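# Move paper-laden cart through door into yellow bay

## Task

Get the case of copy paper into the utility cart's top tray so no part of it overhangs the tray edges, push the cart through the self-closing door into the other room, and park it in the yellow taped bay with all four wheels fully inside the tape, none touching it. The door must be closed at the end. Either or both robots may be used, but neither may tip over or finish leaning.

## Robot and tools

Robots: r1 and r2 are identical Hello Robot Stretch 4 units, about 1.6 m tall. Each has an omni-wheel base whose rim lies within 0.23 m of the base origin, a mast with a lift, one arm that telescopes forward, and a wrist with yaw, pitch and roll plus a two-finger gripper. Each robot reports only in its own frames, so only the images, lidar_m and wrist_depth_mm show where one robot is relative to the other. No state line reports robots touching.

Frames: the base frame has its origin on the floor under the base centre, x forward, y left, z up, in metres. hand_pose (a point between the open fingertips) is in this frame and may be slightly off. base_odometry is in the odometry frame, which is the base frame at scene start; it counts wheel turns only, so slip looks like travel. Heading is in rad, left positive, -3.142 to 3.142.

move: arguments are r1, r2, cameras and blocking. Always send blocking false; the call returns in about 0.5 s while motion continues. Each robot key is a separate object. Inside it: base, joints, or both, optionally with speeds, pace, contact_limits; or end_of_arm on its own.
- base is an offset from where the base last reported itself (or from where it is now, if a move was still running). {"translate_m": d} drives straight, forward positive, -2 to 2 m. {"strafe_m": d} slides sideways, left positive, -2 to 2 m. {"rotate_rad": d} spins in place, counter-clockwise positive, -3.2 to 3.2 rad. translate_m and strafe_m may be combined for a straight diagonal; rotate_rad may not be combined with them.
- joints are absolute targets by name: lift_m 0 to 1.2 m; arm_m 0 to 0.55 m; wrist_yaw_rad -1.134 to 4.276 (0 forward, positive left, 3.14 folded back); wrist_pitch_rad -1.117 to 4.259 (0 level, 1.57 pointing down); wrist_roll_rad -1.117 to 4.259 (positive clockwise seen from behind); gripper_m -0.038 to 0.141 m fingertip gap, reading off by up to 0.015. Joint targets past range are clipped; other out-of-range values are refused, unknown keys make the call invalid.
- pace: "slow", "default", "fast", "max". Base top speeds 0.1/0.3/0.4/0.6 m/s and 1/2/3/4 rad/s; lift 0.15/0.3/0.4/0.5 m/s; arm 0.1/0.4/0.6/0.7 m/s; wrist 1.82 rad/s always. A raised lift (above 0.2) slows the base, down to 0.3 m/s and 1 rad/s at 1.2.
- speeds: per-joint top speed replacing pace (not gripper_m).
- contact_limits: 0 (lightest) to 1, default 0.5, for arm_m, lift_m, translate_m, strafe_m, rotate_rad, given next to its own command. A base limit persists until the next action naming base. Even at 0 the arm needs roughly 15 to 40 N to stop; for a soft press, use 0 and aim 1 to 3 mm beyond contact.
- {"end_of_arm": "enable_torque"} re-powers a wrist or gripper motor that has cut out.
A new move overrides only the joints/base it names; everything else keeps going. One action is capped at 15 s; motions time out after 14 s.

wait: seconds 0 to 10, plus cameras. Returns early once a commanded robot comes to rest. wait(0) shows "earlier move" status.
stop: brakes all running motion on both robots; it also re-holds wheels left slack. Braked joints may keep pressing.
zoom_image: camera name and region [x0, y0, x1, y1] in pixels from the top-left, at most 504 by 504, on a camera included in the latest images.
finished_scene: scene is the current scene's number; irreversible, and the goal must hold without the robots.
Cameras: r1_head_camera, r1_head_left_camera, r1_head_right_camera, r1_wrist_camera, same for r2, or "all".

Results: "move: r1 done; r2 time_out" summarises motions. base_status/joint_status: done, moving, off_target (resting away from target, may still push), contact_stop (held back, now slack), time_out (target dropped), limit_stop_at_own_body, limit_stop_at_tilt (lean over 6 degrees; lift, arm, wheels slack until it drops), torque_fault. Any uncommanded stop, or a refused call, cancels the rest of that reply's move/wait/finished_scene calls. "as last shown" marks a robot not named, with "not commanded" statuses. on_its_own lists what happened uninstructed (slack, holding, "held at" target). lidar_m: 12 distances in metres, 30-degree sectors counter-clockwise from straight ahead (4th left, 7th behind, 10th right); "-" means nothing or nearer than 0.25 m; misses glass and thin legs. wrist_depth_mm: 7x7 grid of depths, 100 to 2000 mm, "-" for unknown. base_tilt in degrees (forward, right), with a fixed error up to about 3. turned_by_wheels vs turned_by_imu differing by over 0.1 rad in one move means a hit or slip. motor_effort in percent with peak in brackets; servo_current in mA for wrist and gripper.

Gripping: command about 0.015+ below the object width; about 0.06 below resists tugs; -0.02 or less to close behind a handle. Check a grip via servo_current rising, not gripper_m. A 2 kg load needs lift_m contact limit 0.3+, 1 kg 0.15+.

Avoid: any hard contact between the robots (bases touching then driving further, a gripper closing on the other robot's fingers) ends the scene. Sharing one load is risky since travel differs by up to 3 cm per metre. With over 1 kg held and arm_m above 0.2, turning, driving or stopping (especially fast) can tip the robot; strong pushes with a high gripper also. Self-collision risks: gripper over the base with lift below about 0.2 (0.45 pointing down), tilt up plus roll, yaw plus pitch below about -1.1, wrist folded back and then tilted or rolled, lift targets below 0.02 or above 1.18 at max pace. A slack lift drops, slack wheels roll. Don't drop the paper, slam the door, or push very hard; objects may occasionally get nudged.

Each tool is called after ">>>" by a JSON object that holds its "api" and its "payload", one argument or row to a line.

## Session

>>> {"api": "wait", "payload": {
  "seconds": 0
}}

Scene clock: 0.00 s.
r1.base_odometry: x=+0.000 y=+0.000 heading=+0.000
r1.turned_by_wheels: +0.000
r1.turned_by_imu: +0.000
r1.base_tilt: forward=-1.6 right=+1.3
r1.lidar_m: 0.96 1.73 2.02 2.40 3.92 1.60 0.85 0.77 0.78 0.89 0.77 0.78
r1.base_status: not commanded
r1.joint_positions: lift_m=+0.124 arm_m=+0.000 wrist_yaw_rad=+3.194 wrist_pitch_rad=+0.002 wrist_roll_rad=+0.000 gripper_m=+0.056
r1.joint_status: not commanded
r1.measured_speeds: all 0
r1.motor_effort: lift_m=+19 arm_m=-4 wheel_0=-2 wheel_1=+1 wheel_2=+0
r1.servo_current: wrist_yaw_rad=59 wrist_pitch_rad=46 wrist_roll_rad=46 gripper_m=39
r1.hand_pose: x=-0.1216 y=+0.0722 z=+0.3019 quat_wxyz=(-0.026, -0.001, +0.000, +1.000) (m; r1's base frame)
r1.wrist_depth_mm: - 135 - - - - - / - 123 135 - - - - / - 121 191 - - - - / 110 136 194 - - - - / 137 - - - 1618 - - / 226 - 190 1098 188 1160 1118 / 224 163 750 798 768 768 759
r2.base_odometry: x=+0.000 y=+0.000 heading=+0.000
r2.turned_by_wheels: +0.000
r2.turned_by_imu: +0.000
r2.base_tilt: forward=-0.6 right=+0.1
r2.lidar_m: 1.29 1.32 1.58 2.33 2.36 2.78 1.41 1.41 2.77 2.39 2.42 1.48
r2.base_status: not commanded
r2.joint_positions: lift_m=+0.200 arm_m=+0.000 wrist_yaw_rad=+3.211 wrist_pitch_rad=+0.001 wrist_roll_rad=+0.000 gripper_m=+0.056
r2.joint_status: not commanded
r2.measured_speeds: all 0
r2.motor_effort: lift_m=+18 arm_m=-4 wheel_0=-1 wheel_1=+1 wheel_2=+1
r2.servo_current: wrist_yaw_rad=46 wrist_pitch_rad=39 wrist_roll_rad=52 gripper_m=52
r2.hand_pose: x=-0.1229 y=+0.0671 z=+0.3779 quat_wxyz=(-0.035, -0.001, +0.000, +0.999) (m; r2's base frame)
r2.wrist_depth_mm: - - 137 - - - - / - - 137 - - - - / - 109 138 - - - - / - 140 175 - - - - / 214 - - - - - - / 213 1281 196 1255 190 1336 1182 / 208 243 866 - - 854 878
pictures: r1_head_camera, r1_head_left_camera, r1_head_right_camera, r1_wrist_camera, r2_head_camera, r2_head_left_camera, r2_head_right_camera, r2_wrist_camera
Images, in order (width x height): r1_head_camera 420x560, r1_head_left_camera 420x672, r1_head_right_camera 420x672, r1_wrist_camera 616x392, r2_head_camera 420x560, r2_head_left_camera 420x672, r2_head_right_camera 420x672, r2_wrist_camera 616x392.

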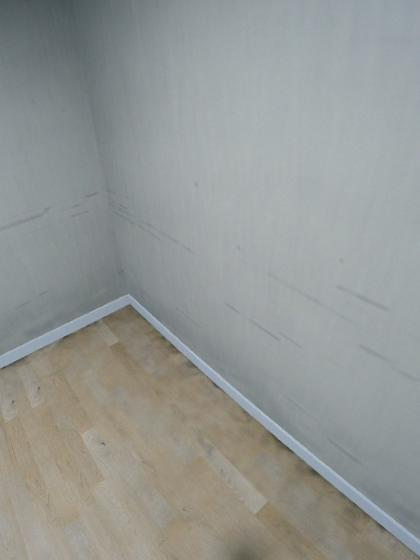

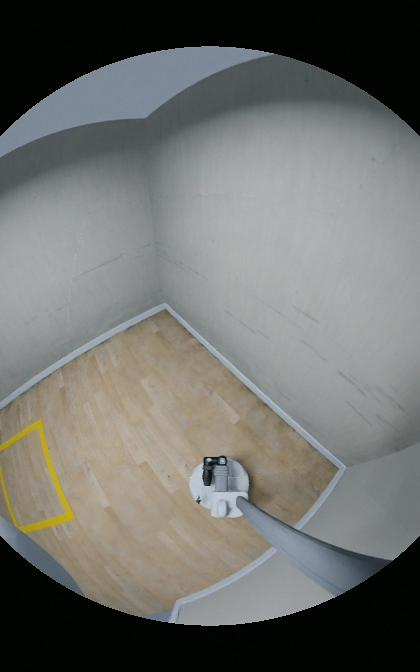

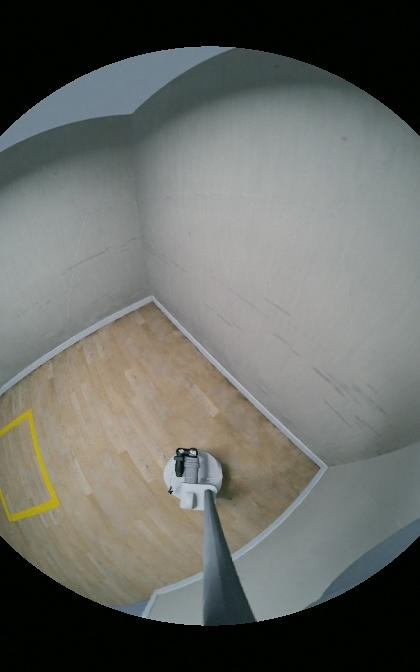

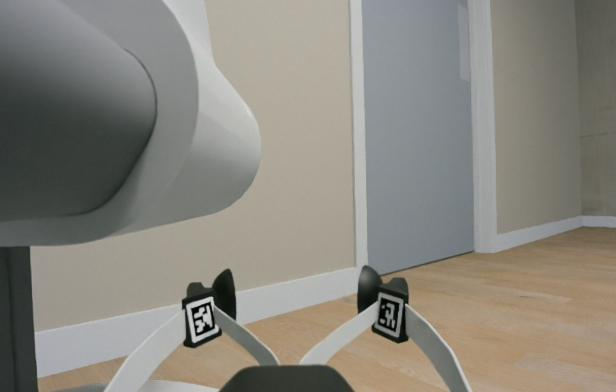

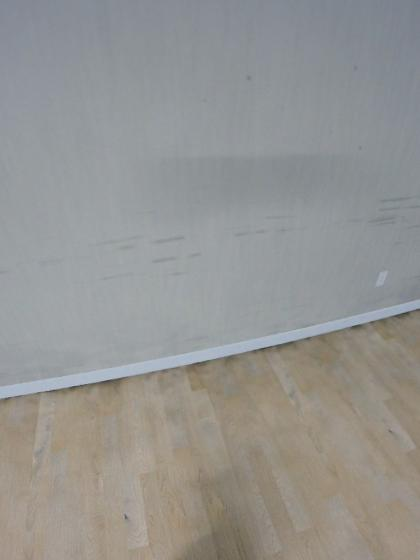

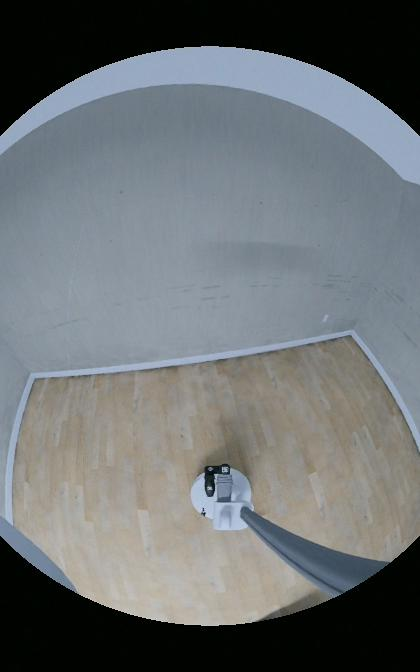

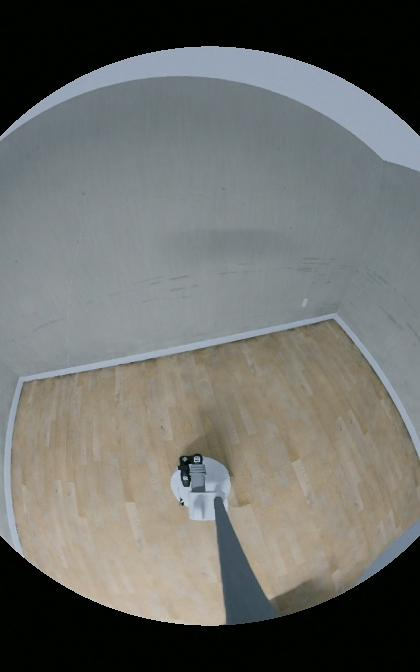

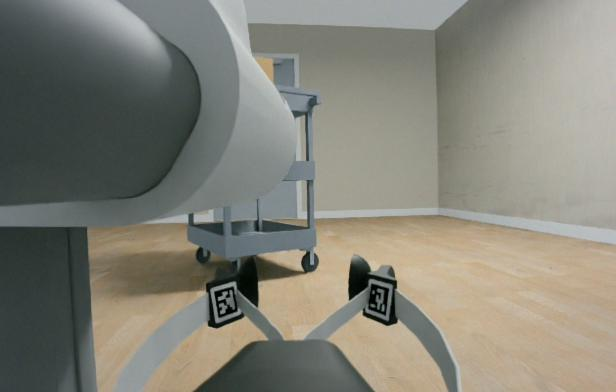

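>>> {"api": "move", "payload": {
  "blocking": false,
  "r1": {"base":{"rotate_rad":2.4}},
  "r2": {"base":{"rotate_rad":3.1}},
  "cameras": []
}}

>>> {"api": "wait", "payload": {
  "seconds": 4,
  "cameras": []
}}

>>> {"api": "wait", "payload": {
  "seconds": 2
}}

Scene clock: 13.73 s.
move: r1 moving; r2 moving
r1.base_odometry: x=+0.000 y=+0.000 heading=+0.253
r1.turned_by_wheels: +0.253
r1.turned_by_imu: +0.253
r1.base_tilt: forward=-1.6 right=+1.3
r1.lidar_m: 1.15 2.01 2.11 2.98 2.65 1.07 0.80 0.74 0.81 0.80 0.72 0.82
r1.base_status: rotate_rad moving
r1.joint_positions: lift_m=+0.124 arm_m=+0.000 wrist_yaw_rad=+3.194 wrist_pitch_rad=+0.002 wrist_roll_rad=+0.000 gripper_m=+0.056
r1.joint_status: not commanded
r1.measured_speeds: translate_m=+0.000 strafe_m=+0.000 rotate_rad=+0.974 lift_m=+0.000 arm_m=+0.000 wrist_yaw_rad=+0.000 wrist_pitch_rad=+0.000 wrist_roll_rad=+0.000
r1.motor_effort: lift_m=+19(20) arm_m=-4(4) wheel_0=-7(9) wheel_1=-6(7) wheel_2=-6(7)
r1.servo_current: wrist_yaw_rad=46(59) wrist_pitch_rad=39(52) wrist_roll_rad=33(65) gripper_m=39(46)
r1.hand_pose: x=-0.1216 y=+0.0722 z=+0.3019 quat_wxyz=(-0.026, -0.001, +0.000, +1.000) (m; r1's base frame)
r1.wrist_depth_mm: - 135 - - - - 1808 / - 123 135 - - - 1808 / - 121 192 - - - 1756 / 111 136 195 - - - 1808 / 137 - - - - - 1756 / 226 - 190 976 188 1118 1138 / 224 152 759 798 778 750 759
r2.base_odometry: x=+0.000 y=+0.000 heading=+0.252
r2.turned_by_wheels: +0.252
r2.turned_by_imu: +0.245
r2.base_tilt: forward=-0.7 right=+0.0
r2.lidar_m: 1.29 1.38 1.94 2.33 2.46 3.37 1.44 3.35 2.49 2.40 1.84 1.36
r2.base_status: rotate_rad moving
r2.joint_positions: lift_m=+0.200 arm_m=+0.000 wrist_yaw_rad=+3.211 wrist_pitch_rad=+0.001 wrist_roll_rad=+0.000 gripper_m=+0.056
r2.joint_status: not commanded
r2.measured_speeds: translate_m=+0.002 strafe_m=+0.000 rotate_rad=+0.977 lift_m=+0.000 arm_m=+0.000 wrist_yaw_rad=+0.000 wrist_pitch_rad=+0.000 wrist_roll_rad=+0.000
r2.motor_effort: lift_m=+18(18) arm_m=-4(4) wheel_0=-4(9) wheel_1=-10(10) wheel_2=-10(11)
r2.servo_current: wrist_yaw_rad=52(52) wrist_pitch_rad=46(46) wrist_roll_rad=52(65) gripper_m=46(52)
r2.hand_pose: x=-0.1229 y=+0.0671 z=+0.3779 quat_wxyz=(-0.035, -0.001, +0.000, +0.999) (m; r2's base frame)
r2.wrist_depth_mm: - - 137 - - - - / - - 137 1756 - - - / - 109 138 286 - - - / - 140 176 - - - - / 214 - - - - - - / 213 1281 196 1308 190 1336 1182 / 208 242 878 - - 854 878
pictures: none
No camera images: "cameras" was empty.

Scene clock: 15.73 s.
earlier move: r1 done; r2 moving
r1.base_odometry: x=+0.000 y=+0.000 heading=+2.400
r1.turned_by_wheels: +2.147
r1.turned_by_imu: +2.158
r1.base_tilt: forward=-1.6 right=+1.2
r1.lidar_m: 2.35 1.02 0.78 0.75 0.81 0.80 0.77 0.84 1.25 2.02 2.17 3.14
r1.base_status: done
r1.joint_positions: lift_m=+0.124 arm_m=+0.000 wrist_yaw_rad=+3.194 wrist_pitch_rad=+0.002 wrist_roll_rad=+0.000 gripper_m=+0.056
r1.joint_status: not commanded
r1.measured_speeds: all 0
r1.motor_effort: lift_m=+19(20) arm_m=-4(4) wheel_0=-2(10) wheel_1=-2(9) wheel_2=-1(8)
r1.servo_current: wrist_yaw_rad=52(65) wrist_pitch_rad=33(52) wrist_roll_rad=39(65) gripper_m=39(52)
r1.hand_pose: x=-0.1216 y=+0.0722 z=+0.3019 quat_wxyz=(-0.026, -0.001, +0.000, +1.000) (m; r1's base frame)
r1.wrist_depth_mm: - 135 - - - - - / - 123 135 - - - - / - 121 191 - - - - / 110 135 193 - - - - / 137 - - - - - - / 216 - 190 - 187 - - / 750 750 750 143 750 723 759
r2.base_odometry: x=+0.000 y=+0.000 heading=+3.097
r2.turned_by_wheels: +2.845
r2.turned_by_imu: +2.770
r2.base_tilt: forward=-0.7 right=+0.0
r2.lidar_m: 1.47 1.39 2.86 2.37 2.40 1.56 1.32 1.32 1.47 2.34 2.33 2.68
r2.base_status: rotate_rad moving
r2.joint_positions: lift_m=+0.200 arm_m=+0.000 wrist_yaw_rad=+3.211 wrist_pitch_rad=+0.001 wrist_roll_rad=+0.000 gripper_m=+0.056
r2.joint_status: not commanded
r2.measured_speeds: translate_m=+0.000 strafe_m=-0.001 rotate_rad=+0.127 lift_m=+0.000 arm_m=+0.000 wrist_yaw_rad=+0.000 wrist_pitch_rad=+0.000 wrist_roll_rad=+0.000
r2.motor_effort: lift_m=+18(18) arm_m=-4(4) wheel_0=-4(10) wheel_1=-3(10) wheel_2=-4(13)
r2.servo_current: wrist_yaw_rad=46(52) wrist_pitch_rad=46(46) wrist_roll_rad=46(65) gripper_m=52(52)
r2.hand_pose: x=-0.1228 y=+0.0671 z=+0.3779 quat_wxyz=(-0.035, -0.001, +0.000, +0.999) (m; r2's base frame)
r2.wrist_depth_mm: - - 137 - - - - / - 107 137 - - - - / - 110 139 236 - - - / - 140 165 - - - - / 215 - - - - - - / 213 1160 193 1160 190 1336 1205 / 211 245 891 - - 854 878
wait: 2.00 of 4 s (r1 has come to rest)
pictures: none
No camera images: "cameras" was empty.

Scene clock: 16.07 s.
earlier move: r2 done
r1.base_odometry: x=+0.000 y=+0.000 heading=+2.400
r1.turned_by_wheels: +0.000
r1.turned_by_imu: +0.000
r1.base_tilt: forward=-1.6 right=+1.3
r1.lidar_m: 2.35 1.03 0.77 0.75 0.80 0.79 0.77 0.83 1.24 2.03 2.17 3.15
r1.base_status: done
r1.joint_positions: lift_m=+0.124 arm_m=+0.000 wrist_yaw_rad=+3.194 wrist_pitch_rad=+0.002 wrist_roll_rad=+0.000 gripper_m=+0.056
r1.joint_status: not commanded
r1.measured_speeds: all 0
r1.motor_effort: lift_m=+20(20) arm_m=-4(4) wheel_0=-2(10) wheel_1=-2(9) wheel_2=+0(8)
r1.servo_current: wrist_yaw_rad=39(65) wrist_pitch_rad=46(52) wrist_roll_rad=39(65) gripper_m=39(52)
r1.hand_pose: x=-0.1216 y=+0.0722 z=+0.3019 quat_wxyz=(-0.026, -0.001, +0.000, +1.000) (m; r1's base frame)
r1.wrist_depth_mm: - 135 - - - - - / - 123 135 - - - - / - 121 191 - - - - / 110 136 195 - - - - / 137 - - - - - - / 216 - 190 - 187 - - / 750 759 759 143 741 723 750
r2.base_odometry: x=+0.000 y=+0.000 heading=+3.099
r2.turned_by_wheels: +0.002
r2.turned_by_imu: +0.002
r2.base_tilt: forward=-0.7 right=+0.1
r2.lidar_m: 1.44 1.40 2.85 2.39 2.36 1.57 1.33 1.28 1.50 2.35 2.34 2.68
r2.base_status: done
r2.joint_positions: lift_m=+0.200 arm_m=+0.000 wrist_yaw_rad=+3.211 wrist_pitch_rad=+0.001 wrist_roll_rad=+0.000 gripper_m=+0.056
r2.joint_status: not commanded
r2.measured_speeds: all 0
r2.motor_effort: lift_m=+18(18) arm_m=-4(4) wheel_0=-3(10) wheel_1=-2(10) wheel_2=-4(13)
r2.servo_current: wrist_yaw_rad=52(52) wrist_pitch_rad=39(46) wrist_roll_rad=46(65) gripper_m=52(52)
r2.hand_pose: x=-0.1228 y=+0.0671 z=+0.3779 quat_wxyz=(-0.035, -0.001, +0.000, +0.999) (m; r2's base frame)
r2.wrist_depth_mm: - - 137 - - - - / - 107 137 - - - - / - 110 138 236 - - - / - 140 165 - - - - / 216 - - - - - - / 213 1182 192 1182 190 1308 1182 / 211 245 878 - - 842 878
wait: 0.33 of 2 s (r2 has come to rest)
pictures: r1_head_camera, r1_head_left_camera, r1_head_right_camera, r1_wrist_camera, r2_head_camera, r2_head_left_camera, r2_head_right_camera, r2_wrist_camera
Images, in order (width x height): r1_head_camera 420x560, r1_head_left_camera 420x672, r1_head_right_camera 420x672, r1_wrist_camera 616x392, r2_head_camera 420x560, r2_head_left_camera 420x672, r2_head_right_camera 420x672, r2_wrist_camera 616x392.

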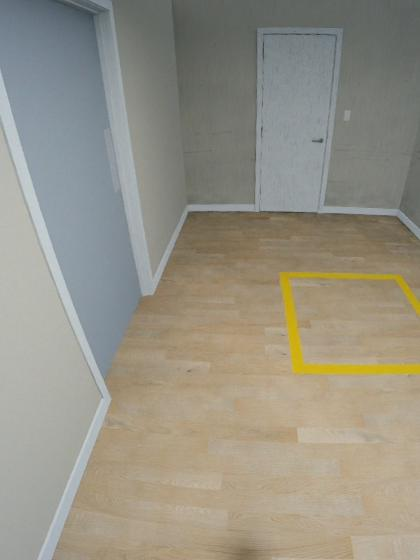

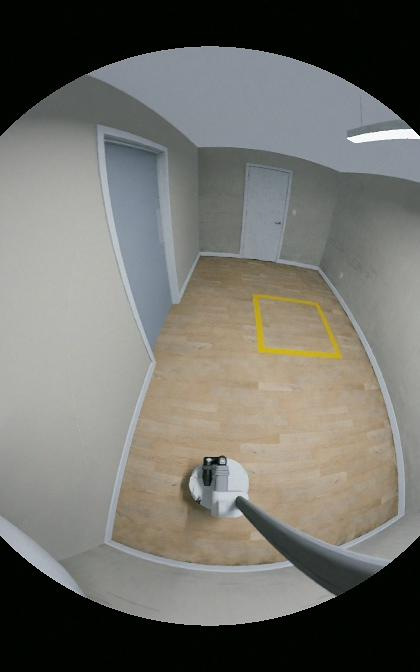

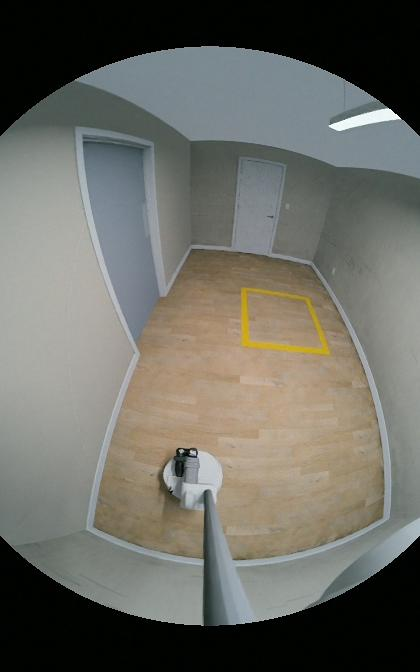

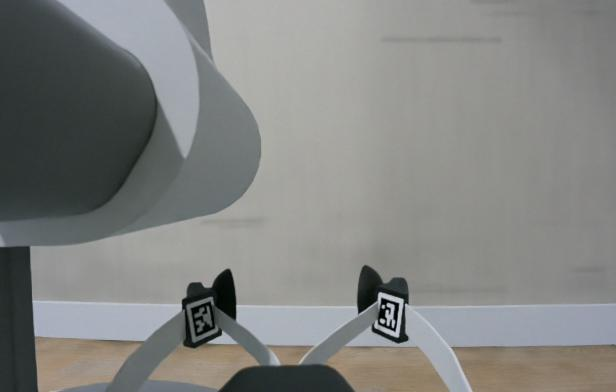

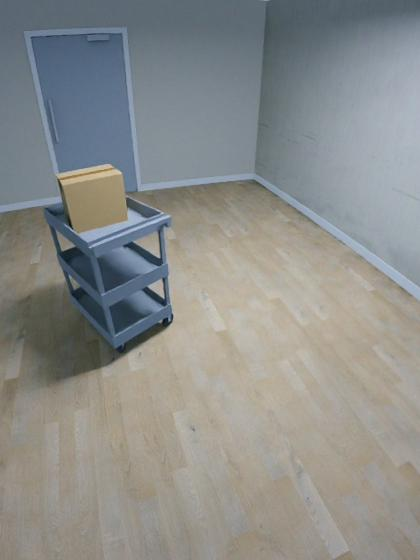

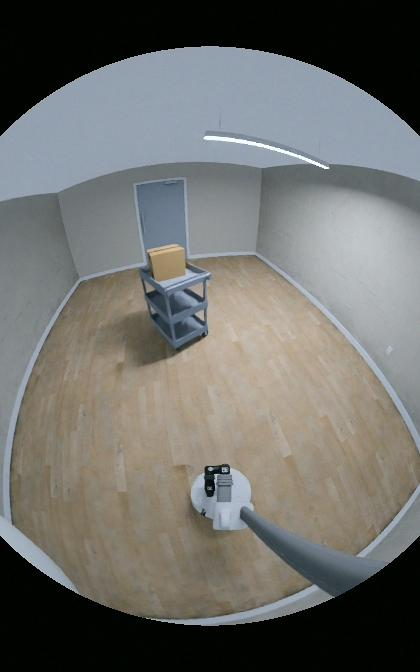

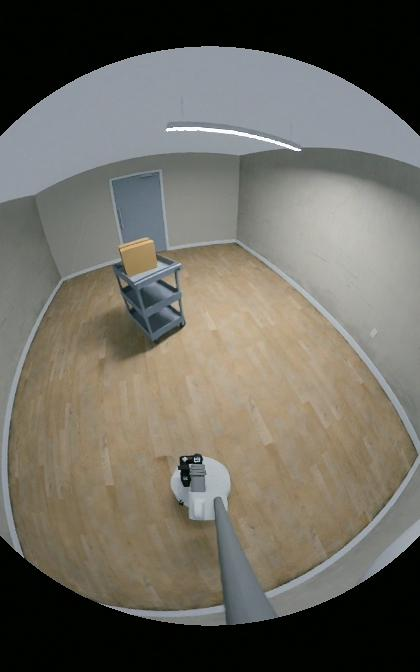

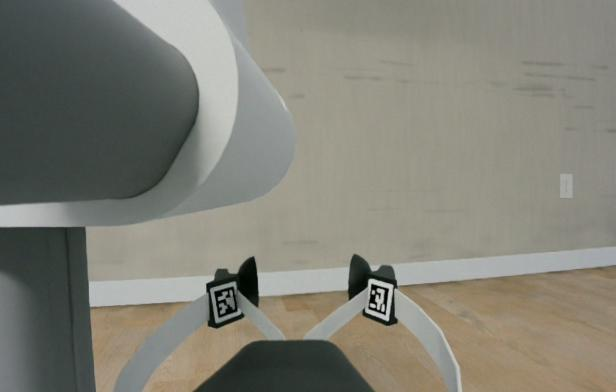

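>>> {"api": "wait", "payload": {
  "seconds": 0
}}

>>> {"api": "zoom_image", "payload": {
  "camera": "r2_head_camera",
  "region": [0, 0, 420, 500]
}}

Scene clock: 46.10 s.
r1.base_odometry: x=+0.000 y=+0.000 heading=+2.400
r1.turned_by_wheels: +0.000
r1.turned_by_imu: +0.000
r1.base_tilt: forward=-1.6 right=+1.3
r1.lidar_m: 2.31 1.03 0.77 0.73 0.81 0.81 0.77 0.84 1.22 2.03 2.17 3.17
r1.base_status: done
r1.joint_positions: lift_m=+0.124 arm_m=+0.000 wrist_yaw_rad=+3.194 wrist_pitch_rad=+0.002 wrist_roll_rad=+0.000 gripper_m=+0.056
r1.joint_status: not commanded
r1.measured_speeds: all 0
r1.motor_effort: lift_m=+19(20) arm_m=-4(4) wheel_0=-3(10) wheel_1=-2(9) wheel_2=-1(8)
r1.servo_current: wrist_yaw_rad=39(65) wrist_pitch_rad=39(52) wrist_roll_rad=46(65) gripper_m=39(52)
r1.hand_pose: x=-0.1216 y=+0.0722 z=+0.3019 quat_wxyz=(-0.026, -0.001, +0.000, +1.000) (m; r1's base frame)
r1.wrist_depth_mm: - 135 - - - - - / - 123 135 - - - - / - 121 191 - - - - / 110 135 193 - - - - / 137 - - - - - - / 216 - 190 - 187 - - / 750 750 750 143 732 723 750
r2.base_odometry: x=+0.000 y=+0.000 heading=+3.099
r2.turned_by_wheels: +0.000
r2.turned_by_imu: +0.000
r2.base_tilt: forward=-0.7 right=+0.1
r2.lidar_m: 1.45 1.40 2.86 2.38 2.36 1.58 1.31 1.31 1.51 2.34 2.33 2.69
r2.base_status: done
r2.joint_positions: lift_m=+0.200 arm_m=+0.000 wrist_yaw_rad=+3.211 wrist_pitch_rad=+0.001 wrist_roll_rad=+0.000 gripper_m=+0.056
r2.joint_status: not commanded
r2.measured_speeds: all 0
r2.motor_effort: lift_m=+18(18) arm_m=-4(4) wheel_0=-3(10) wheel_1=-3(10) wheel_2=-4(13)
r2.servo_current: wrist_yaw_rad=52(52) wrist_pitch_rad=39(46) wrist_roll_rad=59(65) gripper_m=46(52)
r2.hand_pose: x=-0.1228 y=+0.0671 z=+0.3779 quat_wxyz=(-0.035, -0.001, +0.000, +0.999) (m; r2's base frame)
r2.wrist_depth_mm: - - 137 - - - - / - 107 137 - - - - / - 110 138 235 - - - / - 140 165 - - - - / 216 - - - - - - / 213 1182 193 1182 190 1336 1182 / 211 244 878 - - 854 878
pictures: r1_head_camera, r1_head_left_camera, r1_head_right_camera, r1_wrist_camera, r2_head_camera, r2_head_left_camera, r2_head_right_camera, r2_wrist_camera
Images, in order (width x height): r1_head_camera 420x560, r1_head_left_camera 420x672, r1_head_right_camera 420x672, r1_wrist_camera 616x392, r2_head_camera 420x560, r2_head_left_camera 420x672, r2_head_right_camera 420x672, r2_wrist_camera 616x392.

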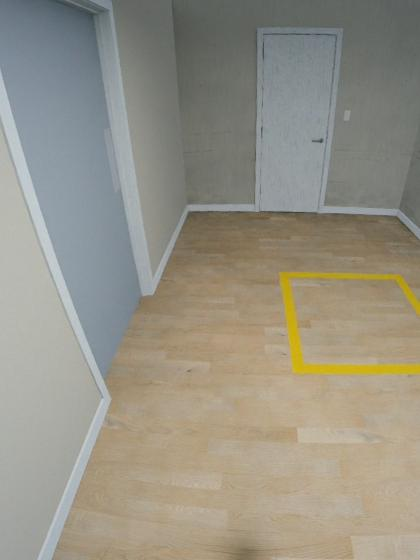

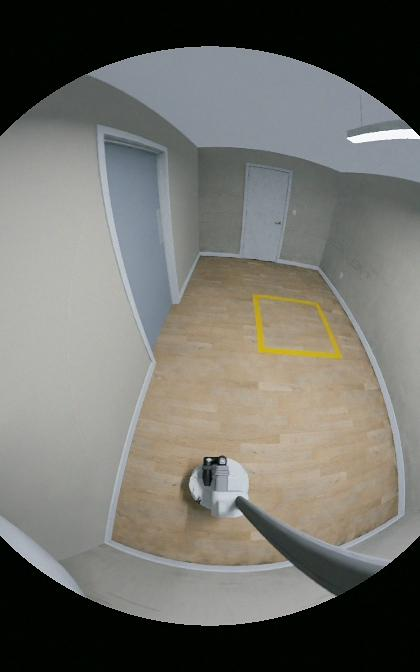

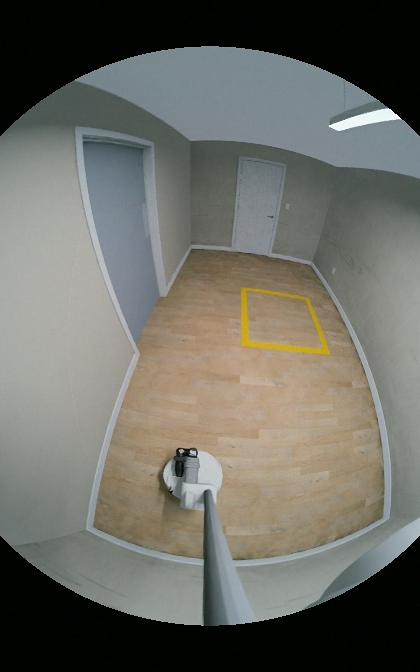

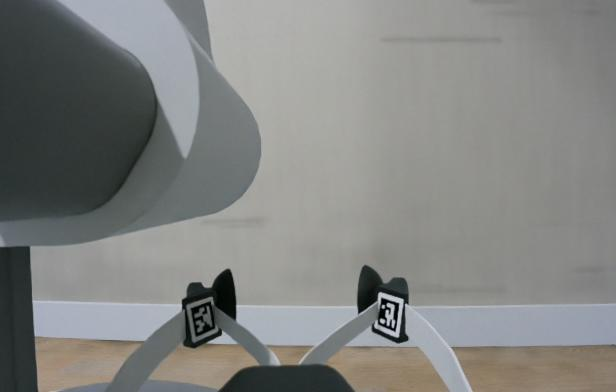

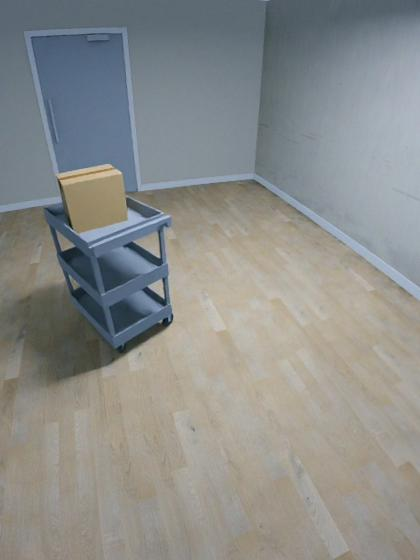

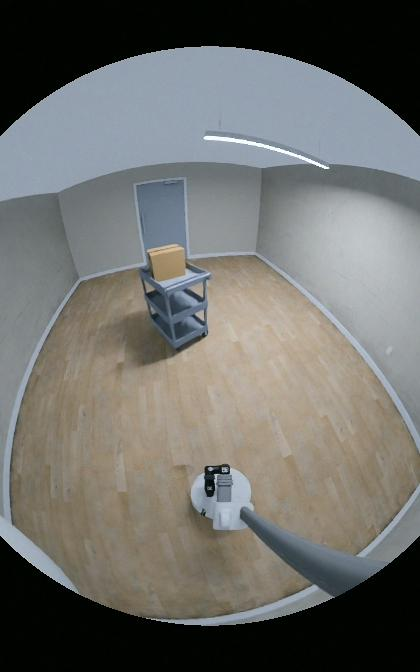

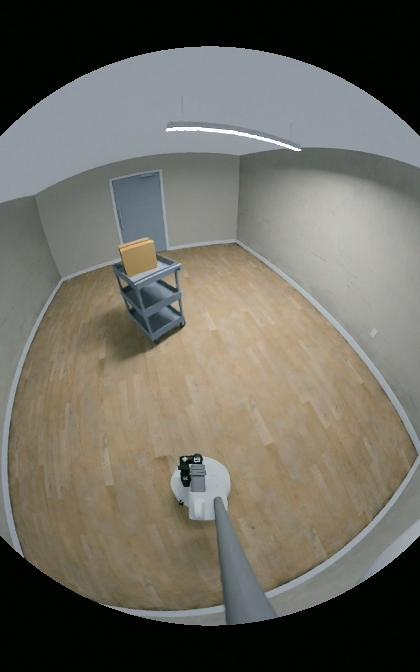

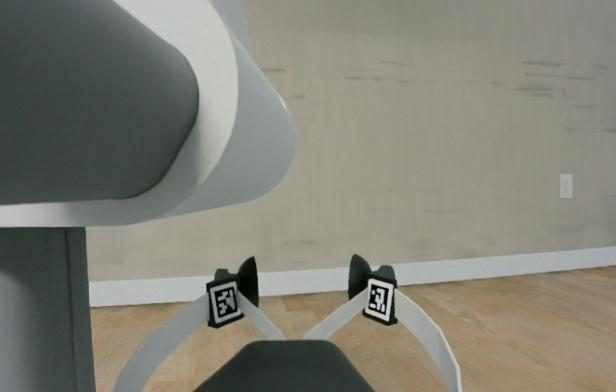

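Scaled by 1.008 from the camera's 420x560 image, which has a finer 1200x1600 frame.

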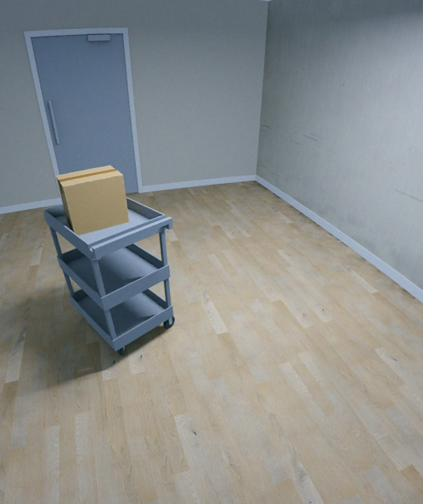

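>>> {"api": "zoom_image", "payload": {
  "camera": "r2_head_camera",
  "region": [20, 140, 200, 360]
}}

Scaled by 2.291 from the camera's 420x560 image, which has a finer 1200x1600 frame.

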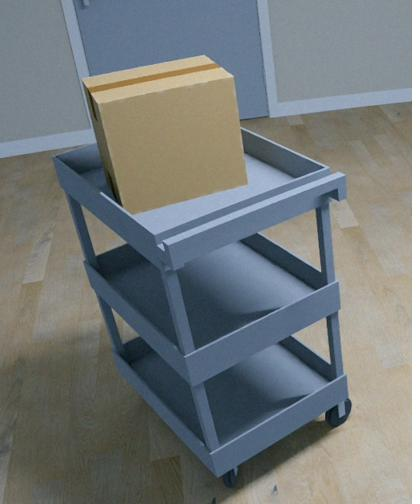

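>>> {"api": "move", "payload": {
  "r1": {"base":{"rotate_rad":-0.11}},
  "r2": {"base":{"translate_m":0.698,"strafe_m":-0.225},"joints":{"lift_m":0.682,"wrist_yaw_rad":0,"wrist_roll_rad":1.57,"gripper_m":0.12},"pace":"fast"},
  "blocking": false,
  "cameras": []
}}

>>> {"api": "wait", "payload": {
  "seconds": 1,
  "cameras": []
}}

>>> {"api": "move", "payload": {
  "r1": {"base":{"translate_m":1.55}},
  "blocking": false,
  "cameras": []
}}

>>> {"api": "wait", "payload": {
  "seconds": 3,
  "cameras": []
}}

>>> {"api": "wait", "payload": {
  "seconds": 3,
  "cameras": []
}}

>>> {"api": "wait", "payload": {
  "seconds": 2,
  "cameras": []
}}

>>> {"api": "move", "payload": {
  "r1": {"base":{"rotate_rad":1.571}},
  "r2": {"base":{"rotate_rad":0.83}},
  "blocking": false,
  "cameras": []
}}

>>> {"api": "wait", "payload": {
  "seconds": 2,
  "cameras": ["r1_head_camera","r1_head_left_camera","r2_head_camera","r2_wrist_camera"]
}}

Scene clock: 111.90 s.
move: r1 moving; r2 moving
r1.base_odometry: x=+0.000 y=+0.000 heading=+2.290
r1.turned_by_wheels: -0.110
r1.turned_by_imu: -0.110
r1.base_tilt: forward=-1.6 right=+1.3
r1.lidar_m: 3.38 1.14 0.80 0.75 0.77 0.83 0.77 0.81 1.11 1.98 2.09 2.83
r1.base_status: rotate_rad moving
r1.joint_positions: lift_m=+0.124 arm_m=+0.000 wrist_yaw_rad=+3.194 wrist_pitch_rad=+0.002 wrist_roll_rad=+0.000 gripper_m=+0.056
r1.joint_status: not commanded
r1.measured_speeds: all 0
r1.motor_effort: lift_m=+20(20) arm_m=-4(4) wheel_0=+1(7) wheel_1=+2(6) wheel_2=+0(6)
r1.servo_current: wrist_yaw_rad=52(65) wrist_pitch_rad=46(46) wrist_roll_rad=33(59) gripper_m=39(46)
r1.hand_pose: x=-0.1216 y=+0.0722 z=+0.3019 quat_wxyz=(-0.026, -0.001, +0.000, +1.000) (m; r1's base frame)
r1.wrist_depth_mm: - 135 - - - - - / - 123 135 - - - - / - 121 191 - - - - / 111 136 193 - - - - / 137 - - - - - - / 216 - 190 - 187 - - / 225 750 741 143 778 750 759
r2.base_odometry: x=-0.050 y=+0.018 heading=+3.099
r2.turned_by_wheels: +0.000
r2.turned_by_imu: +0.001
r2.base_tilt: forward=-0.7 right=+0.1
r2.lidar_m: 1.41 1.37 2.89 2.41 2.44 1.63 1.35 1.35 1.55 2.31 2.30 2.65
r2.base_status: translate_m moving; strafe_m moving
r2.joint_positions: lift_m=+0.263 arm_m=+0.000 wrist_yaw_rad=+2.603 wrist_pitch_rad=+0.001 wrist_roll_rad=+0.641 gripper_m=+0.075
r2.joint_status: lift_m moving; wrist_yaw_rad moving; wrist_roll_rad moving; gripper_m moving
r2.measured_speeds: translate_m=+0.195 strafe_m=-0.063 rotate_rad=-0.001 lift_m=+0.244 arm_m=+0.000 wrist_yaw_rad=-1.729 wrist_pitch_rad=+0.000 wrist_roll_rad=+1.820
r2.motor_effort: lift_m=+23(25) arm_m=-4(4) wheel_0=+10(12) wheel_1=+7(7) wheel_2=-15(15)
r2.servo_current: wrist_yaw_rad=78(124) wrist_pitch_rad=46(46) wrist_roll_rad=78(104) gripper_m=91(91)
r2.hand_pose: x=-0.0317 y=+0.2231 z=+0.4410 quat_wxyz=(+0.253, +0.083, +0.304, +0.915) (m; r2's base frame)
r2.wrist_depth_mm: - - - - - - - / - - - - - - - / - - - - - - 1661 / - - - - - 1618 1160 / - - - - 1708 1138 866 / 265 - 189 1661 190 866 699 / - - 1464 - 854 691 585
pictures: none
No camera images: "cameras" was empty.

Scene clock: 112.17 s.
earlier move: r1 done; r2 moving
r1.base_odometry: x=+0.000 y=+0.000 heading=+2.290
r1.turned_by_wheels: +0.000
r1.turned_by_imu: +0.000
r1.base_tilt: forward=-1.6 right=+1.3
r1.lidar_m: 3.42 1.12 0.81 0.73 0.78 0.82 0.77 0.79 1.06 2.00 2.07 2.78
r1.base_status: done
r1.joint_positions: lift_m=+0.124 arm_m=+0.000 wrist_yaw_rad=+3.194 wrist_pitch_rad=+0.002 wrist_roll_rad=+0.000 gripper_m=+0.056
r1.joint_status: not commanded
r1.measured_speeds: all 0
r1.motor_effort: lift_m=+20(20) arm_m=-4(4) wheel_0=+3(7) wheel_1=+2(6) wheel_2=+1(6)
r1.servo_current: wrist_yaw_rad=59(72) wrist_pitch_rad=33(46) wrist_roll_rad=52(59) gripper_m=39(46)
r1.hand_pose: x=-0.1216 y=+0.0722 z=+0.3019 quat_wxyz=(-0.026, -0.001, +0.000, +1.000) (m; r1's base frame)
r1.wrist_depth_mm: - 135 - - - - - / - 123 135 - - - - / - 121 192 - - - - / 111 136 194 - - - - / 137 - - - - - - / 216 - 190 - 188 - - / 226 741 750 142 778 759 750
r2.base_odometry: x=-0.117 y=+0.043 heading=+3.099
r2.turned_by_wheels: +0.000
r2.turned_by_imu: +0.000
r2.base_tilt: forward=-0.7 right=+0.0
r2.lidar_m: 1.38 1.29 2.96 2.46 2.48 1.68 1.41 1.40 1.65 2.26 2.27 2.59
r2.base_status: translate_m moving; strafe_m moving
r2.joint_positions: lift_m=+0.348 arm_m=+0.000 wrist_yaw_rad=+2.141 wrist_pitch_rad=+0.001 wrist_roll_rad=+1.126 gripper_m=+0.099
r2.joint_status: lift_m moving; wrist_yaw_rad moving; wrist_roll_rad moving; gripper_m moving
r2.measured_speeds: translate_m=+0.301 strafe_m=-0.099 rotate_rad=+0.002 lift_m=+0.377 arm_m=+0.000 wrist_yaw_rad=-1.727 wrist_pitch_rad=+0.000 wrist_roll_rad=+1.820
r2.motor_effort: lift_m=+22(26) arm_m=-4(4) wheel_0=+14(15) wheel_1=+5(8) wheel_2=-16(17)
r2.servo_current: wrist_yaw_rad=98(124) wrist_pitch_rad=39(46) wrist_roll_rad=78(104) gripper_m=72(117)
r2.hand_pose: x=+0.0888 y=+0.2899 z=+0.5260 quat_wxyz=(+0.406, +0.256, +0.469, +0.742) (m; r2's base frame)
r2.wrist_depth_mm: - - - - - - 1281 / - - - - - 1756 1078 / - - - - - 1464 946 / - - - - - 1229 854 / - - - - 1983 1042 759 / - - 196 - 196 854 683 / - - - - 1098 842 627
wait: 0.27 of 1 s (r1 has come to rest)
pictures: none
No camera images: "cameras" was empty.

Scene clock: 112.67 s.
earlier move: r2 moving
move: r1 moving
r1.base_odometry: x=-0.021 y=+0.024 heading=+2.290
r1.turned_by_wheels: +0.000
r1.turned_by_imu: +0.000
r1.base_tilt: forward=-1.6 right=+1.3
r1.lidar_m: 3.39 1.14 0.78 0.76 0.77 0.85 0.79 0.85 1.12 2.01 2.07 2.80
r1.base_status: translate_m moving
r1.joint_positions: lift_m=+0.124 arm_m=+0.000 wrist_yaw_rad=+3.194 wrist_pitch_rad=+0.002 wrist_roll_rad=+0.000 gripper_m=+0.056
r1.joint_status: not commanded
r1.measured_speeds: translate_m=+0.122 strafe_m=+0.000 rotate_rad=-0.002 lift_m=+0.000 arm_m=+0.000 wrist_yaw_rad=+0.000 wrist_pitch_rad=+0.000 wrist_roll_rad=+0.000
r1.motor_effort: lift_m=+20(20) arm_m=-4(4) wheel_0=+7(9) wheel_1=+5(7) wheel_2=-8(9)
r1.servo_current: wrist_yaw_rad=39(59) wrist_pitch_rad=39(52) wrist_roll_rad=52(59) gripper_m=39(46)
r1.hand_pose: x=-0.1216 y=+0.0722 z=+0.3019 quat_wxyz=(-0.026, -0.001, +0.000, +1.000) (m; r1's base frame)
r1.wrist_depth_mm: - 135 - - - - - / - 123 135 - - - - / - 121 191 - - - - / 110 136 195 - - - - / 137 - - - - - - / 216 - 190 - 187 - - / 224 759 750 788 778 750 750
r2.base_odometry: x=-0.298 y=+0.110 heading=+3.099
r2.turned_by_wheels: +0.000
r2.turned_by_imu: +0.000
r2.base_tilt: forward=-0.7 right=+0.1
r2.lidar_m: 1.28 1.15 3.08 2.56 2.55 1.88 1.58 1.57 1.81 2.14 2.16 2.50
r2.base_status: translate_m moving; strafe_m moving
r2.joint_positions: lift_m=+0.547 arm_m=+0.000 wrist_yaw_rad=+1.275 wrist_pitch_rad=+0.001 wrist_roll_rad=+1.568 gripper_m=+0.120
r2.joint_status: lift_m moving; wrist_yaw_rad moving; wrist_roll_rad moving; gripper_m moving
r2.measured_speeds: translate_m=+0.381 strafe_m=-0.123 rotate_rad=+0.000 lift_m=+0.376 arm_m=+0.000 wrist_yaw_rad=-1.733 wrist_pitch_rad=+0.000 wrist_roll_rad=+0.001
r2.motor_effort: lift_m=+24(27) arm_m=-4(4) wheel_0=+6(14) wheel_1=+6(7) wheel_2=-9(16)
r2.servo_current: wrist_yaw_rad=65(124) wrist_pitch_rad=39(46) wrist_roll_rad=39(78) gripper_m=39(98)
r2.hand_pose: x=+0.3387 y=+0.2503 z=+0.7248 quat_wxyz=(+0.569, +0.567, +0.420, +0.421) (m; r2's base frame)
r2.wrist_depth_mm: - - - - - 1397 960 / - - - - - 1397 991 / - - - - - 1430 991 / - - - - - 1430 991 / - - - - - 1366 1008 / - - 199 - 200 1255 991 / - - - - - 1430 991
pictures: none
No camera images: "cameras" was empty.

Scene clock: 114.47 s.
earlier move: r1 moving; r2 done
r1.base_odometry: x=-0.337 y=+0.384 heading=+2.290
r1.turned_by_wheels: +0.000
r1.turned_by_imu: +0.000
r1.base_tilt: forward=-1.6 right=+1.3
r1.lidar_m: 3.42 1.28 0.80 0.77 0.79 1.08 1.26 1.31 1.79 1.99 2.08 2.77
r1.base_status: translate_m moving
r1.joint_positions: lift_m=+0.124 arm_m=+0.000 wrist_yaw_rad=+3.194 wrist_pitch_rad=+0.002 wrist_roll_rad=+0.000 gripper_m=+0.056
r1.joint_status: not commanded
r1.measured_speeds: translate_m=+0.301 strafe_m=+0.000 rotate_rad=-0.001 lift_m=+0.000 arm_m=+0.000 wrist_yaw_rad=+0.000 wrist_pitch_rad=+0.000 wrist_roll_rad=+0.000
r1.motor_effort: lift_m=+19(20) arm_m=-4(4) wheel_0=+7(9) wheel_1=+5(8) wheel_2=-5(10)
r1.servo_current: wrist_yaw_rad=39(59) wrist_pitch_rad=39(52) wrist_roll_rad=52(65) gripper_m=46(46)
r1.hand_pose: x=-0.1216 y=+0.0722 z=+0.3019 quat_wxyz=(-0.026, -0.001, +0.000, +1.000) (m; r1's base frame)
r1.wrist_depth_mm: - 135 - - - - - / - 121 135 - - - - / - 124 188 - - - - / 110 135 193 - - - - / 137 - - - - - - / 226 1205 191 1205 188 1138 991 / 759 759 759 798 778 759 759
r2.base_odometry: x=-0.688 y=+0.254 heading=+3.099
r2.turned_by_wheels: +0.000
r2.turned_by_imu: +0.001
r2.base_tilt: forward=-0.7 right=+0.1
r2.lidar_m: 3.72 0.91 0.90 2.80 2.78 2.26 1.89 1.91 2.20 1.92 1.90 2.22
r2.base_status: done
r2.joint_positions: lift_m=+0.682 arm_m=+0.000 wrist_yaw_rad=+0.003 wrist_pitch_rad=+0.001 wrist_roll_rad=+1.568 gripper_m=+0.120
r2.joint_status: all done
r2.measured_speeds: all 0
r2.motor_effort: lift_m=+21(27) arm_m=-4(4) wheel_0=+1(14) wheel_1=+4(7) wheel_2=-2(16)
r2.servo_current: wrist_yaw_rad=46(130) wrist_pitch_rad=52(52) wrist_roll_rad=46(78) gripper_m=59(98)
r2.hand_pose: x=+0.4596 y=-0.0866 z=+0.8597 quat_wxyz=(+0.708, +0.706, +0.001, +0.001) (m; r2's base frame)
r2.wrist_depth_mm: - - - - - 1708 1205 / - - - - - 1661 1182 / - - - - - 1708 1205 / - - - - - 1708 1205 / - - - - - 1618 1182 / - - 198 - 214 1499 1205 / - - - - - 1708 1205
wait: 1.80 of 3 s (r2 has come to rest)
pictures: none
No camera images: "cameras" was empty.

Scene clock: 117.47 s.
earlier move: r1 moving
r1.base_odometry: x=-0.929 y=+1.060 heading=+2.290
r1.turned_by_wheels: +0.000
r1.turned_by_imu: +0.000
r1.base_tilt: forward=-1.6 right=+1.2
r1.lidar_m: 2.53 1.20 0.94 0.87 0.82 1.14 2.16 2.30 2.10 1.98 2.05 2.62
r1.base_status: translate_m moving
r1.joint_positions: lift_m=+0.124 arm_m=+0.000 wrist_yaw_rad=+3.194 wrist_pitch_rad=+0.002 wrist_roll_rad=+0.000 gripper_m=+0.056
r1.joint_status: not commanded
r1.measured_speeds: translate_m=+0.268 strafe_m=+0.000 rotate_rad=-0.008 lift_m=+0.000 arm_m=+0.000 wrist_yaw_rad=+0.000 wrist_pitch_rad=+0.000 wrist_roll_rad=+0.000
r1.motor_effort: lift_m=+20(20) arm_m=-4(4) wheel_0=+3(9) wheel_1=+4(8) wheel_2=-2(10)
r1.servo_current: wrist_yaw_rad=59(65) wrist_pitch_rad=46(52) wrist_roll_rad=52(65) gripper_m=46(46)
r1.hand_pose: x=-0.1216 y=+0.0722 z=+0.3019 quat_wxyz=(-0.026, -0.001, +0.000, +1.000) (m; r1's base frame)
r1.wrist_depth_mm: - 135 - - - - - / - 122 145 - - - - / - 121 189 - - - - / 110 136 204 - - - - / 216 - - - - 1576 - / 1008 1229 194 1160 187 1160 1008 / 750 750 750 788 788 759 741
r2.base_odometry: x=-0.688 y=+0.254 heading=+3.099
r2.turned_by_wheels: +0.000
r2.turned_by_imu: +0.000
r2.base_tilt: forward=-0.7 right=+0.1
r2.lidar_m: 3.70 0.90 0.92 2.82 2.81 2.28 1.93 1.92 2.22 1.90 1.91 2.21
r2.base_status: done
r2.joint_positions: lift_m=+0.682 arm_m=+0.000 wrist_yaw_rad=+0.003 wrist_pitch_rad=+0.001 wrist_roll_rad=+1.568 gripper_m=+0.120
r2.joint_status: all done
r2.measured_speeds: all 0
r2.motor_effort: lift_m=+21(27) arm_m=-4(5) wheel_0=+0(14) wheel_1=+3(7) wheel_2=-2(16)
r2.servo_current: wrist_yaw_rad=46(130) wrist_pitch_rad=39(52) wrist_roll_rad=52(78) gripper_m=52(98)
r2.hand_pose: x=+0.4596 y=-0.0866 z=+0.8597 quat_wxyz=(+0.708, +0.706, +0.001, +0.001) (m; r2's base frame)
r2.wrist_depth_mm: - - - - - 1756 1160 / - - - - - 1708 1182 / - - - - - 1708 1205 / - - - - - 1756 1182 / - - - - - 1618 1182 / - - 198 - 214 1499 1182 / - - - - - 1708 1182
wait: 3.00 s; no rest
pictures: none
No camera images: "cameras" was empty.

Scene clock: 118.83 s.
earlier move: r1 done
r1.base_odometry: x=-1.022 y=+1.166 heading=+2.290
r1.turned_by_wheels: +0.000
r1.turned_by_imu: +0.000
r1.base_tilt: forward=-1.6 right=+1.3
r1.lidar_m: 2.37 1.19 0.94 0.88 0.90 1.14 2.30 2.41 2.09 1.96 2.03 2.50
r1.base_status: done
r1.joint_positions: lift_m=+0.124 arm_m=+0.000 wrist_yaw_rad=+3.194 wrist_pitch_rad=+0.002 wrist_roll_rad=+0.000 gripper_m=+0.056
r1.joint_status: not commanded
r1.measured_speeds: all 0
r1.motor_effort: lift_m=+20(20) arm_m=-4(4) wheel_0=+3(9) wheel_1=+2(8) wheel_2=-1(10)
r1.servo_current: wrist_yaw_rad=52(65) wrist_pitch_rad=39(52) wrist_roll_rad=52(72) gripper_m=39(46)
r1.hand_pose: x=-0.1216 y=+0.0722 z=+0.3019 quat_wxyz=(-0.026, -0.001, +0.000, +1.000) (m; r1's base frame)
r1.wrist_depth_mm: - 135 - - - - - / - 123 146 - - - - / - 121 191 - - - - / 110 136 207 - - - - / 216 - - - - 1576 - / 1025 1182 194 1182 187 1160 991 / 750 750 759 798 768 759 750
r2.base_odometry: x=-0.688 y=+0.254 heading=+3.099
r2.turned_by_wheels: +0.000
r2.turned_by_imu: +0.000
r2.base_tilt: forward=-0.7 right=+0.1
r2.lidar_m: 3.71 0.91 0.93 2.81 2.82 2.29 1.93 1.92 2.19 1.90 1.91 2.22
r2.base_status: done
r2.joint_positions: lift_m=+0.682 arm_m=+0.000 wrist_yaw_rad=+0.003 wrist_pitch_rad=+0.001 wrist_roll_rad=+1.568 gripper_m=+0.120
r2.joint_status: all done
r2.measured_speeds: all 0
r2.motor_effort: lift_m=+21(27) arm_m=-4(5) wheel_0=+1(14) wheel_1=+3(7) wheel_2=-2(16)
r2.servo_current: wrist_yaw_rad=39(130) wrist_pitch_rad=39(52) wrist_roll_rad=52(78) gripper_m=52(98)
r2.hand_pose: x=+0.4596 y=-0.0866 z=+0.8597 quat_wxyz=(+0.708, +0.706, +0.001, +0.001) (m; r2's base frame)
r2.wrist_depth_mm: - - - - - 1661 1205 / - - - - - 1708 1205 / - - - - - 1756 1182 / - - - - - 1756 1205 / - - - - - 1661 1205 / - - 199 - 213 1499 1182 / - - - - - 1756 1182
wait: 1.37 of 2 s (r1 has come to rest)
pictures: none
No camera images: "cameras" was empty.

Scene clock: 119.33 s.
move: r1 moving; r2 moving
r1.base_odometry: x=-1.022 y=+1.166 heading=+2.543
r1.turned_by_wheels: +0.252
r1.turned_by_imu: +0.253
r1.base_tilt: forward=-1.6 right=+1.3
r1.lidar_m: 1.82 0.99 0.86 0.89 0.94 1.51 2.31 2.38 2.01 1.98 2.25 2.39
r1.base_status: rotate_rad moving
r1.joint_positions: lift_m=+0.124 arm_m=+0.000 wrist_yaw_rad=+3.194 wrist_pitch_rad=+0.002 wrist_roll_rad=+0.000 gripper_m=+0.056
r1.joint_status: not commanded
r1.measured_speeds: translate_m=+0.000 strafe_m=+0.001 rotate_rad=+0.977 lift_m=+0.000 arm_m=+0.000 wrist_yaw_rad=+0.000 wrist_pitch_rad=+0.000 wrist_roll_rad=+0.000
r1.motor_effort: lift_m=+20(20) arm_m=-4(4) wheel_0=-7(8) wheel_1=-5(8) wheel_2=-7(7)
r1.servo_current: wrist_yaw_rad=52(59) wrist_pitch_rad=39(46) wrist_roll_rad=52(59) gripper_m=46(46)
r1.hand_pose: x=-0.1216 y=+0.0722 z=+0.3019 quat_wxyz=(-0.026, -0.001, +0.000, +1.000) (m; r1's base frame)
r1.wrist_depth_mm: - 135 - - - - - / - 123 146 - - - - / - 121 191 - - - - / 110 136 207 - - - - / 216 - - - - - 1537 / 1008 1229 193 1160 187 1138 1118 / 750 750 750 798 768 750 759
r2.base_odometry: x=-0.688 y=+0.254 heading=-2.932
r2.turned_by_wheels: +0.252
r2.turned_by_imu: +0.245
r2.base_tilt: forward=-0.7 right=+0.1
r2.lidar_m: 0.94 0.89 2.96 2.79 2.87 2.03 1.90 1.96 2.03 1.90 1.97 2.64
r2.base_status: rotate_rad moving
r2.joint_positions: lift_m=+0.682 arm_m=+0.000 wrist_yaw_rad=+0.003 wrist_pitch_rad=+0.001 wrist_roll_rad=+1.568 gripper_m=+0.120
r2.joint_status: not commanded
r2.measured_speeds: translate_m=-0.002 strafe_m=-0.001 rotate_rad=+0.970 lift_m=+0.000 arm_m=+0.000 wrist_yaw_rad=+0.000 wrist_pitch_rad=+0.000 wrist_roll_rad=+0.000
r2.motor_effort: lift_m=+21(21) arm_m=-4(4) wheel_0=-7(11) wheel_1=-9(10) wheel_2=-11(12)
r2.servo_current: wrist_yaw_rad=59(59) wrist_pitch_rad=39(46) wrist_roll_rad=39(59) gripper_m=52(52)
r2.hand_pose: x=+0.4596 y=-0.0867 z=+0.8597 quat_wxyz=(+0.708, +0.706, +0.001, +0.001) (m; r2's base frame)
r2.wrist_depth_mm: - - - - - 1756 1160 / - - - - - 1756 1182 / - - - - - 1708 1182 / - - - - - 1756 1205 / - - - - - 1618 1205 / - - 198 - 196 1464 1229 / - - - - - 750 -
pictures: none
No camera images: "cameras" was empty.

Scene clock: 120.43 s.
earlier move: r1 moving; r2 done
r1.base_odometry: x=-1.022 y=+1.166 heading=-2.451
r1.turned_by_wheels: +1.290
r1.turned_by_imu: +1.297
r1.base_tilt: forward=-1.6 right=+1.3
r1.lidar_m: 0.88 0.91 1.10 2.32 2.37 2.10 1.97 2.06 2.57 2.40 1.24 0.94
r1.base_status: rotate_rad moving
r1.joint_positions: lift_m=+0.124 arm_m=+0.000 wrist_yaw_rad=+3.194 wrist_pitch_rad=+0.002 wrist_roll_rad=+0.000 gripper_m=+0.056
r1.joint_status: not commanded
r1.measured_speeds: translate_m=+0.002 strafe_m=+0.000 rotate_rad=+0.369 lift_m=+0.000 arm_m=+0.000 wrist_yaw_rad=+0.000 wrist_pitch_rad=+0.000 wrist_roll_rad=+0.000
r1.motor_effort: lift_m=+19(20) arm_m=-4(4) wheel_0=-3(10) wheel_1=-1(8) wheel_2=-1(8)
r1.servo_current: wrist_yaw_rad=65(65) wrist_pitch_rad=33(52) wrist_roll_rad=46(65) gripper_m=46(46)
r1.hand_pose: x=-0.1216 y=+0.0722 z=+0.3019 quat_wxyz=(-0.026, -0.001, +0.000, +1.000) (m; r1's base frame)
r1.wrist_depth_mm: - 135 - - - - - / - 123 146 - - - - / - 121 191 - - - - / 110 135 206 - - - - / 216 - - - - - - / 1008 1205 191 1182 188 1138 1118 / 741 750 759 143 778 768 759
r2.base_odometry: x=-0.688 y=+0.254 heading=-2.355
r2.turned_by_wheels: +0.577
r2.turned_by_imu: +0.562
r2.base_tilt: forward=-0.7 right=+0.1
r2.lidar_m: 0.88 2.95 2.79 2.72 2.00 1.89 2.01 2.01 1.89 2.02 2.76 0.93
r2.base_status: done
r2.joint_positions: lift_m=+0.682 arm_m=+0.000 wrist_yaw_rad=+0.003 wrist_pitch_rad=+0.001 wrist_roll_rad=+1.568 gripper_m=+0.120
r2.joint_status: not commanded
r2.measured_speeds: all 0
r2.motor_effort: lift_m=+21(21) arm_m=-4(4) wheel_0=-4(11) wheel_1=-3(11) wheel_2=-5(12)
r2.servo_current: wrist_yaw_rad=39(59) wrist_pitch_rad=39(46) wrist_roll_rad=46(59) gripper_m=52(52)
r2.hand_pose: x=+0.4595 y=-0.0867 z=+0.8597 quat_wxyz=(+0.708, +0.706, +0.001, +0.001) (m; r2's base frame)
r2.wrist_depth_mm: - - - - - 1576 1160 / - - - 904 - 707 - / - - 946 904 - 723 - / - - - 960 - 732 - / - - - - - 1430 1229 / - - 198 - 214 1537 1205 / - - - - - 1756 1205
wait: 1.10 of 2 s (r2 has come to rest)
pictures: r1_head_camera, r1_head_left_camera, r2_head_camera, r2_wrist_camera
Images, in order (width x height): r1_head_camera 420x560, r1_head_left_camera 420x672, r2_head_camera 420x560, r2_wrist_camera 616x392.

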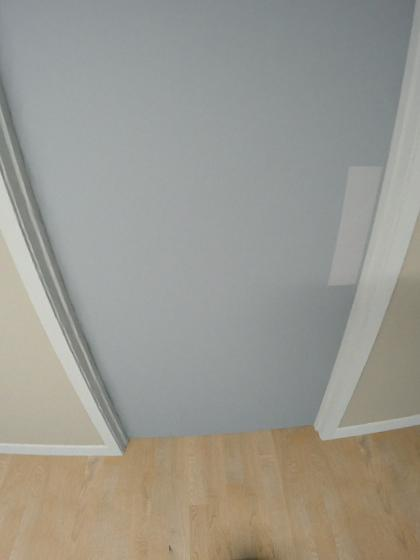

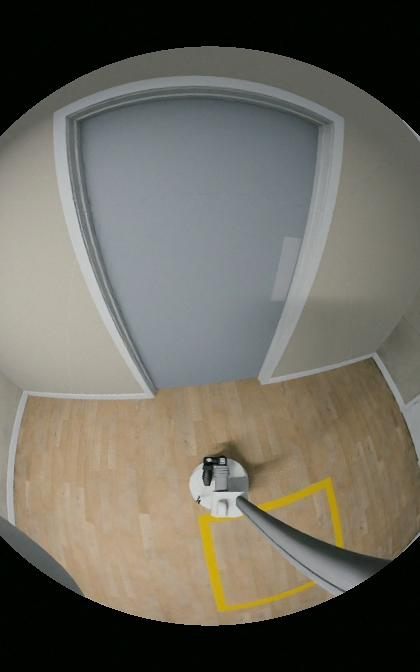

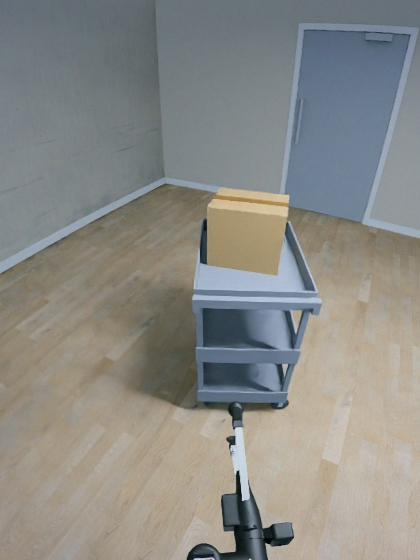

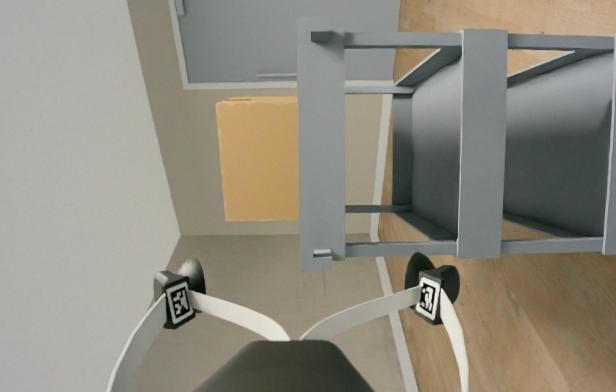

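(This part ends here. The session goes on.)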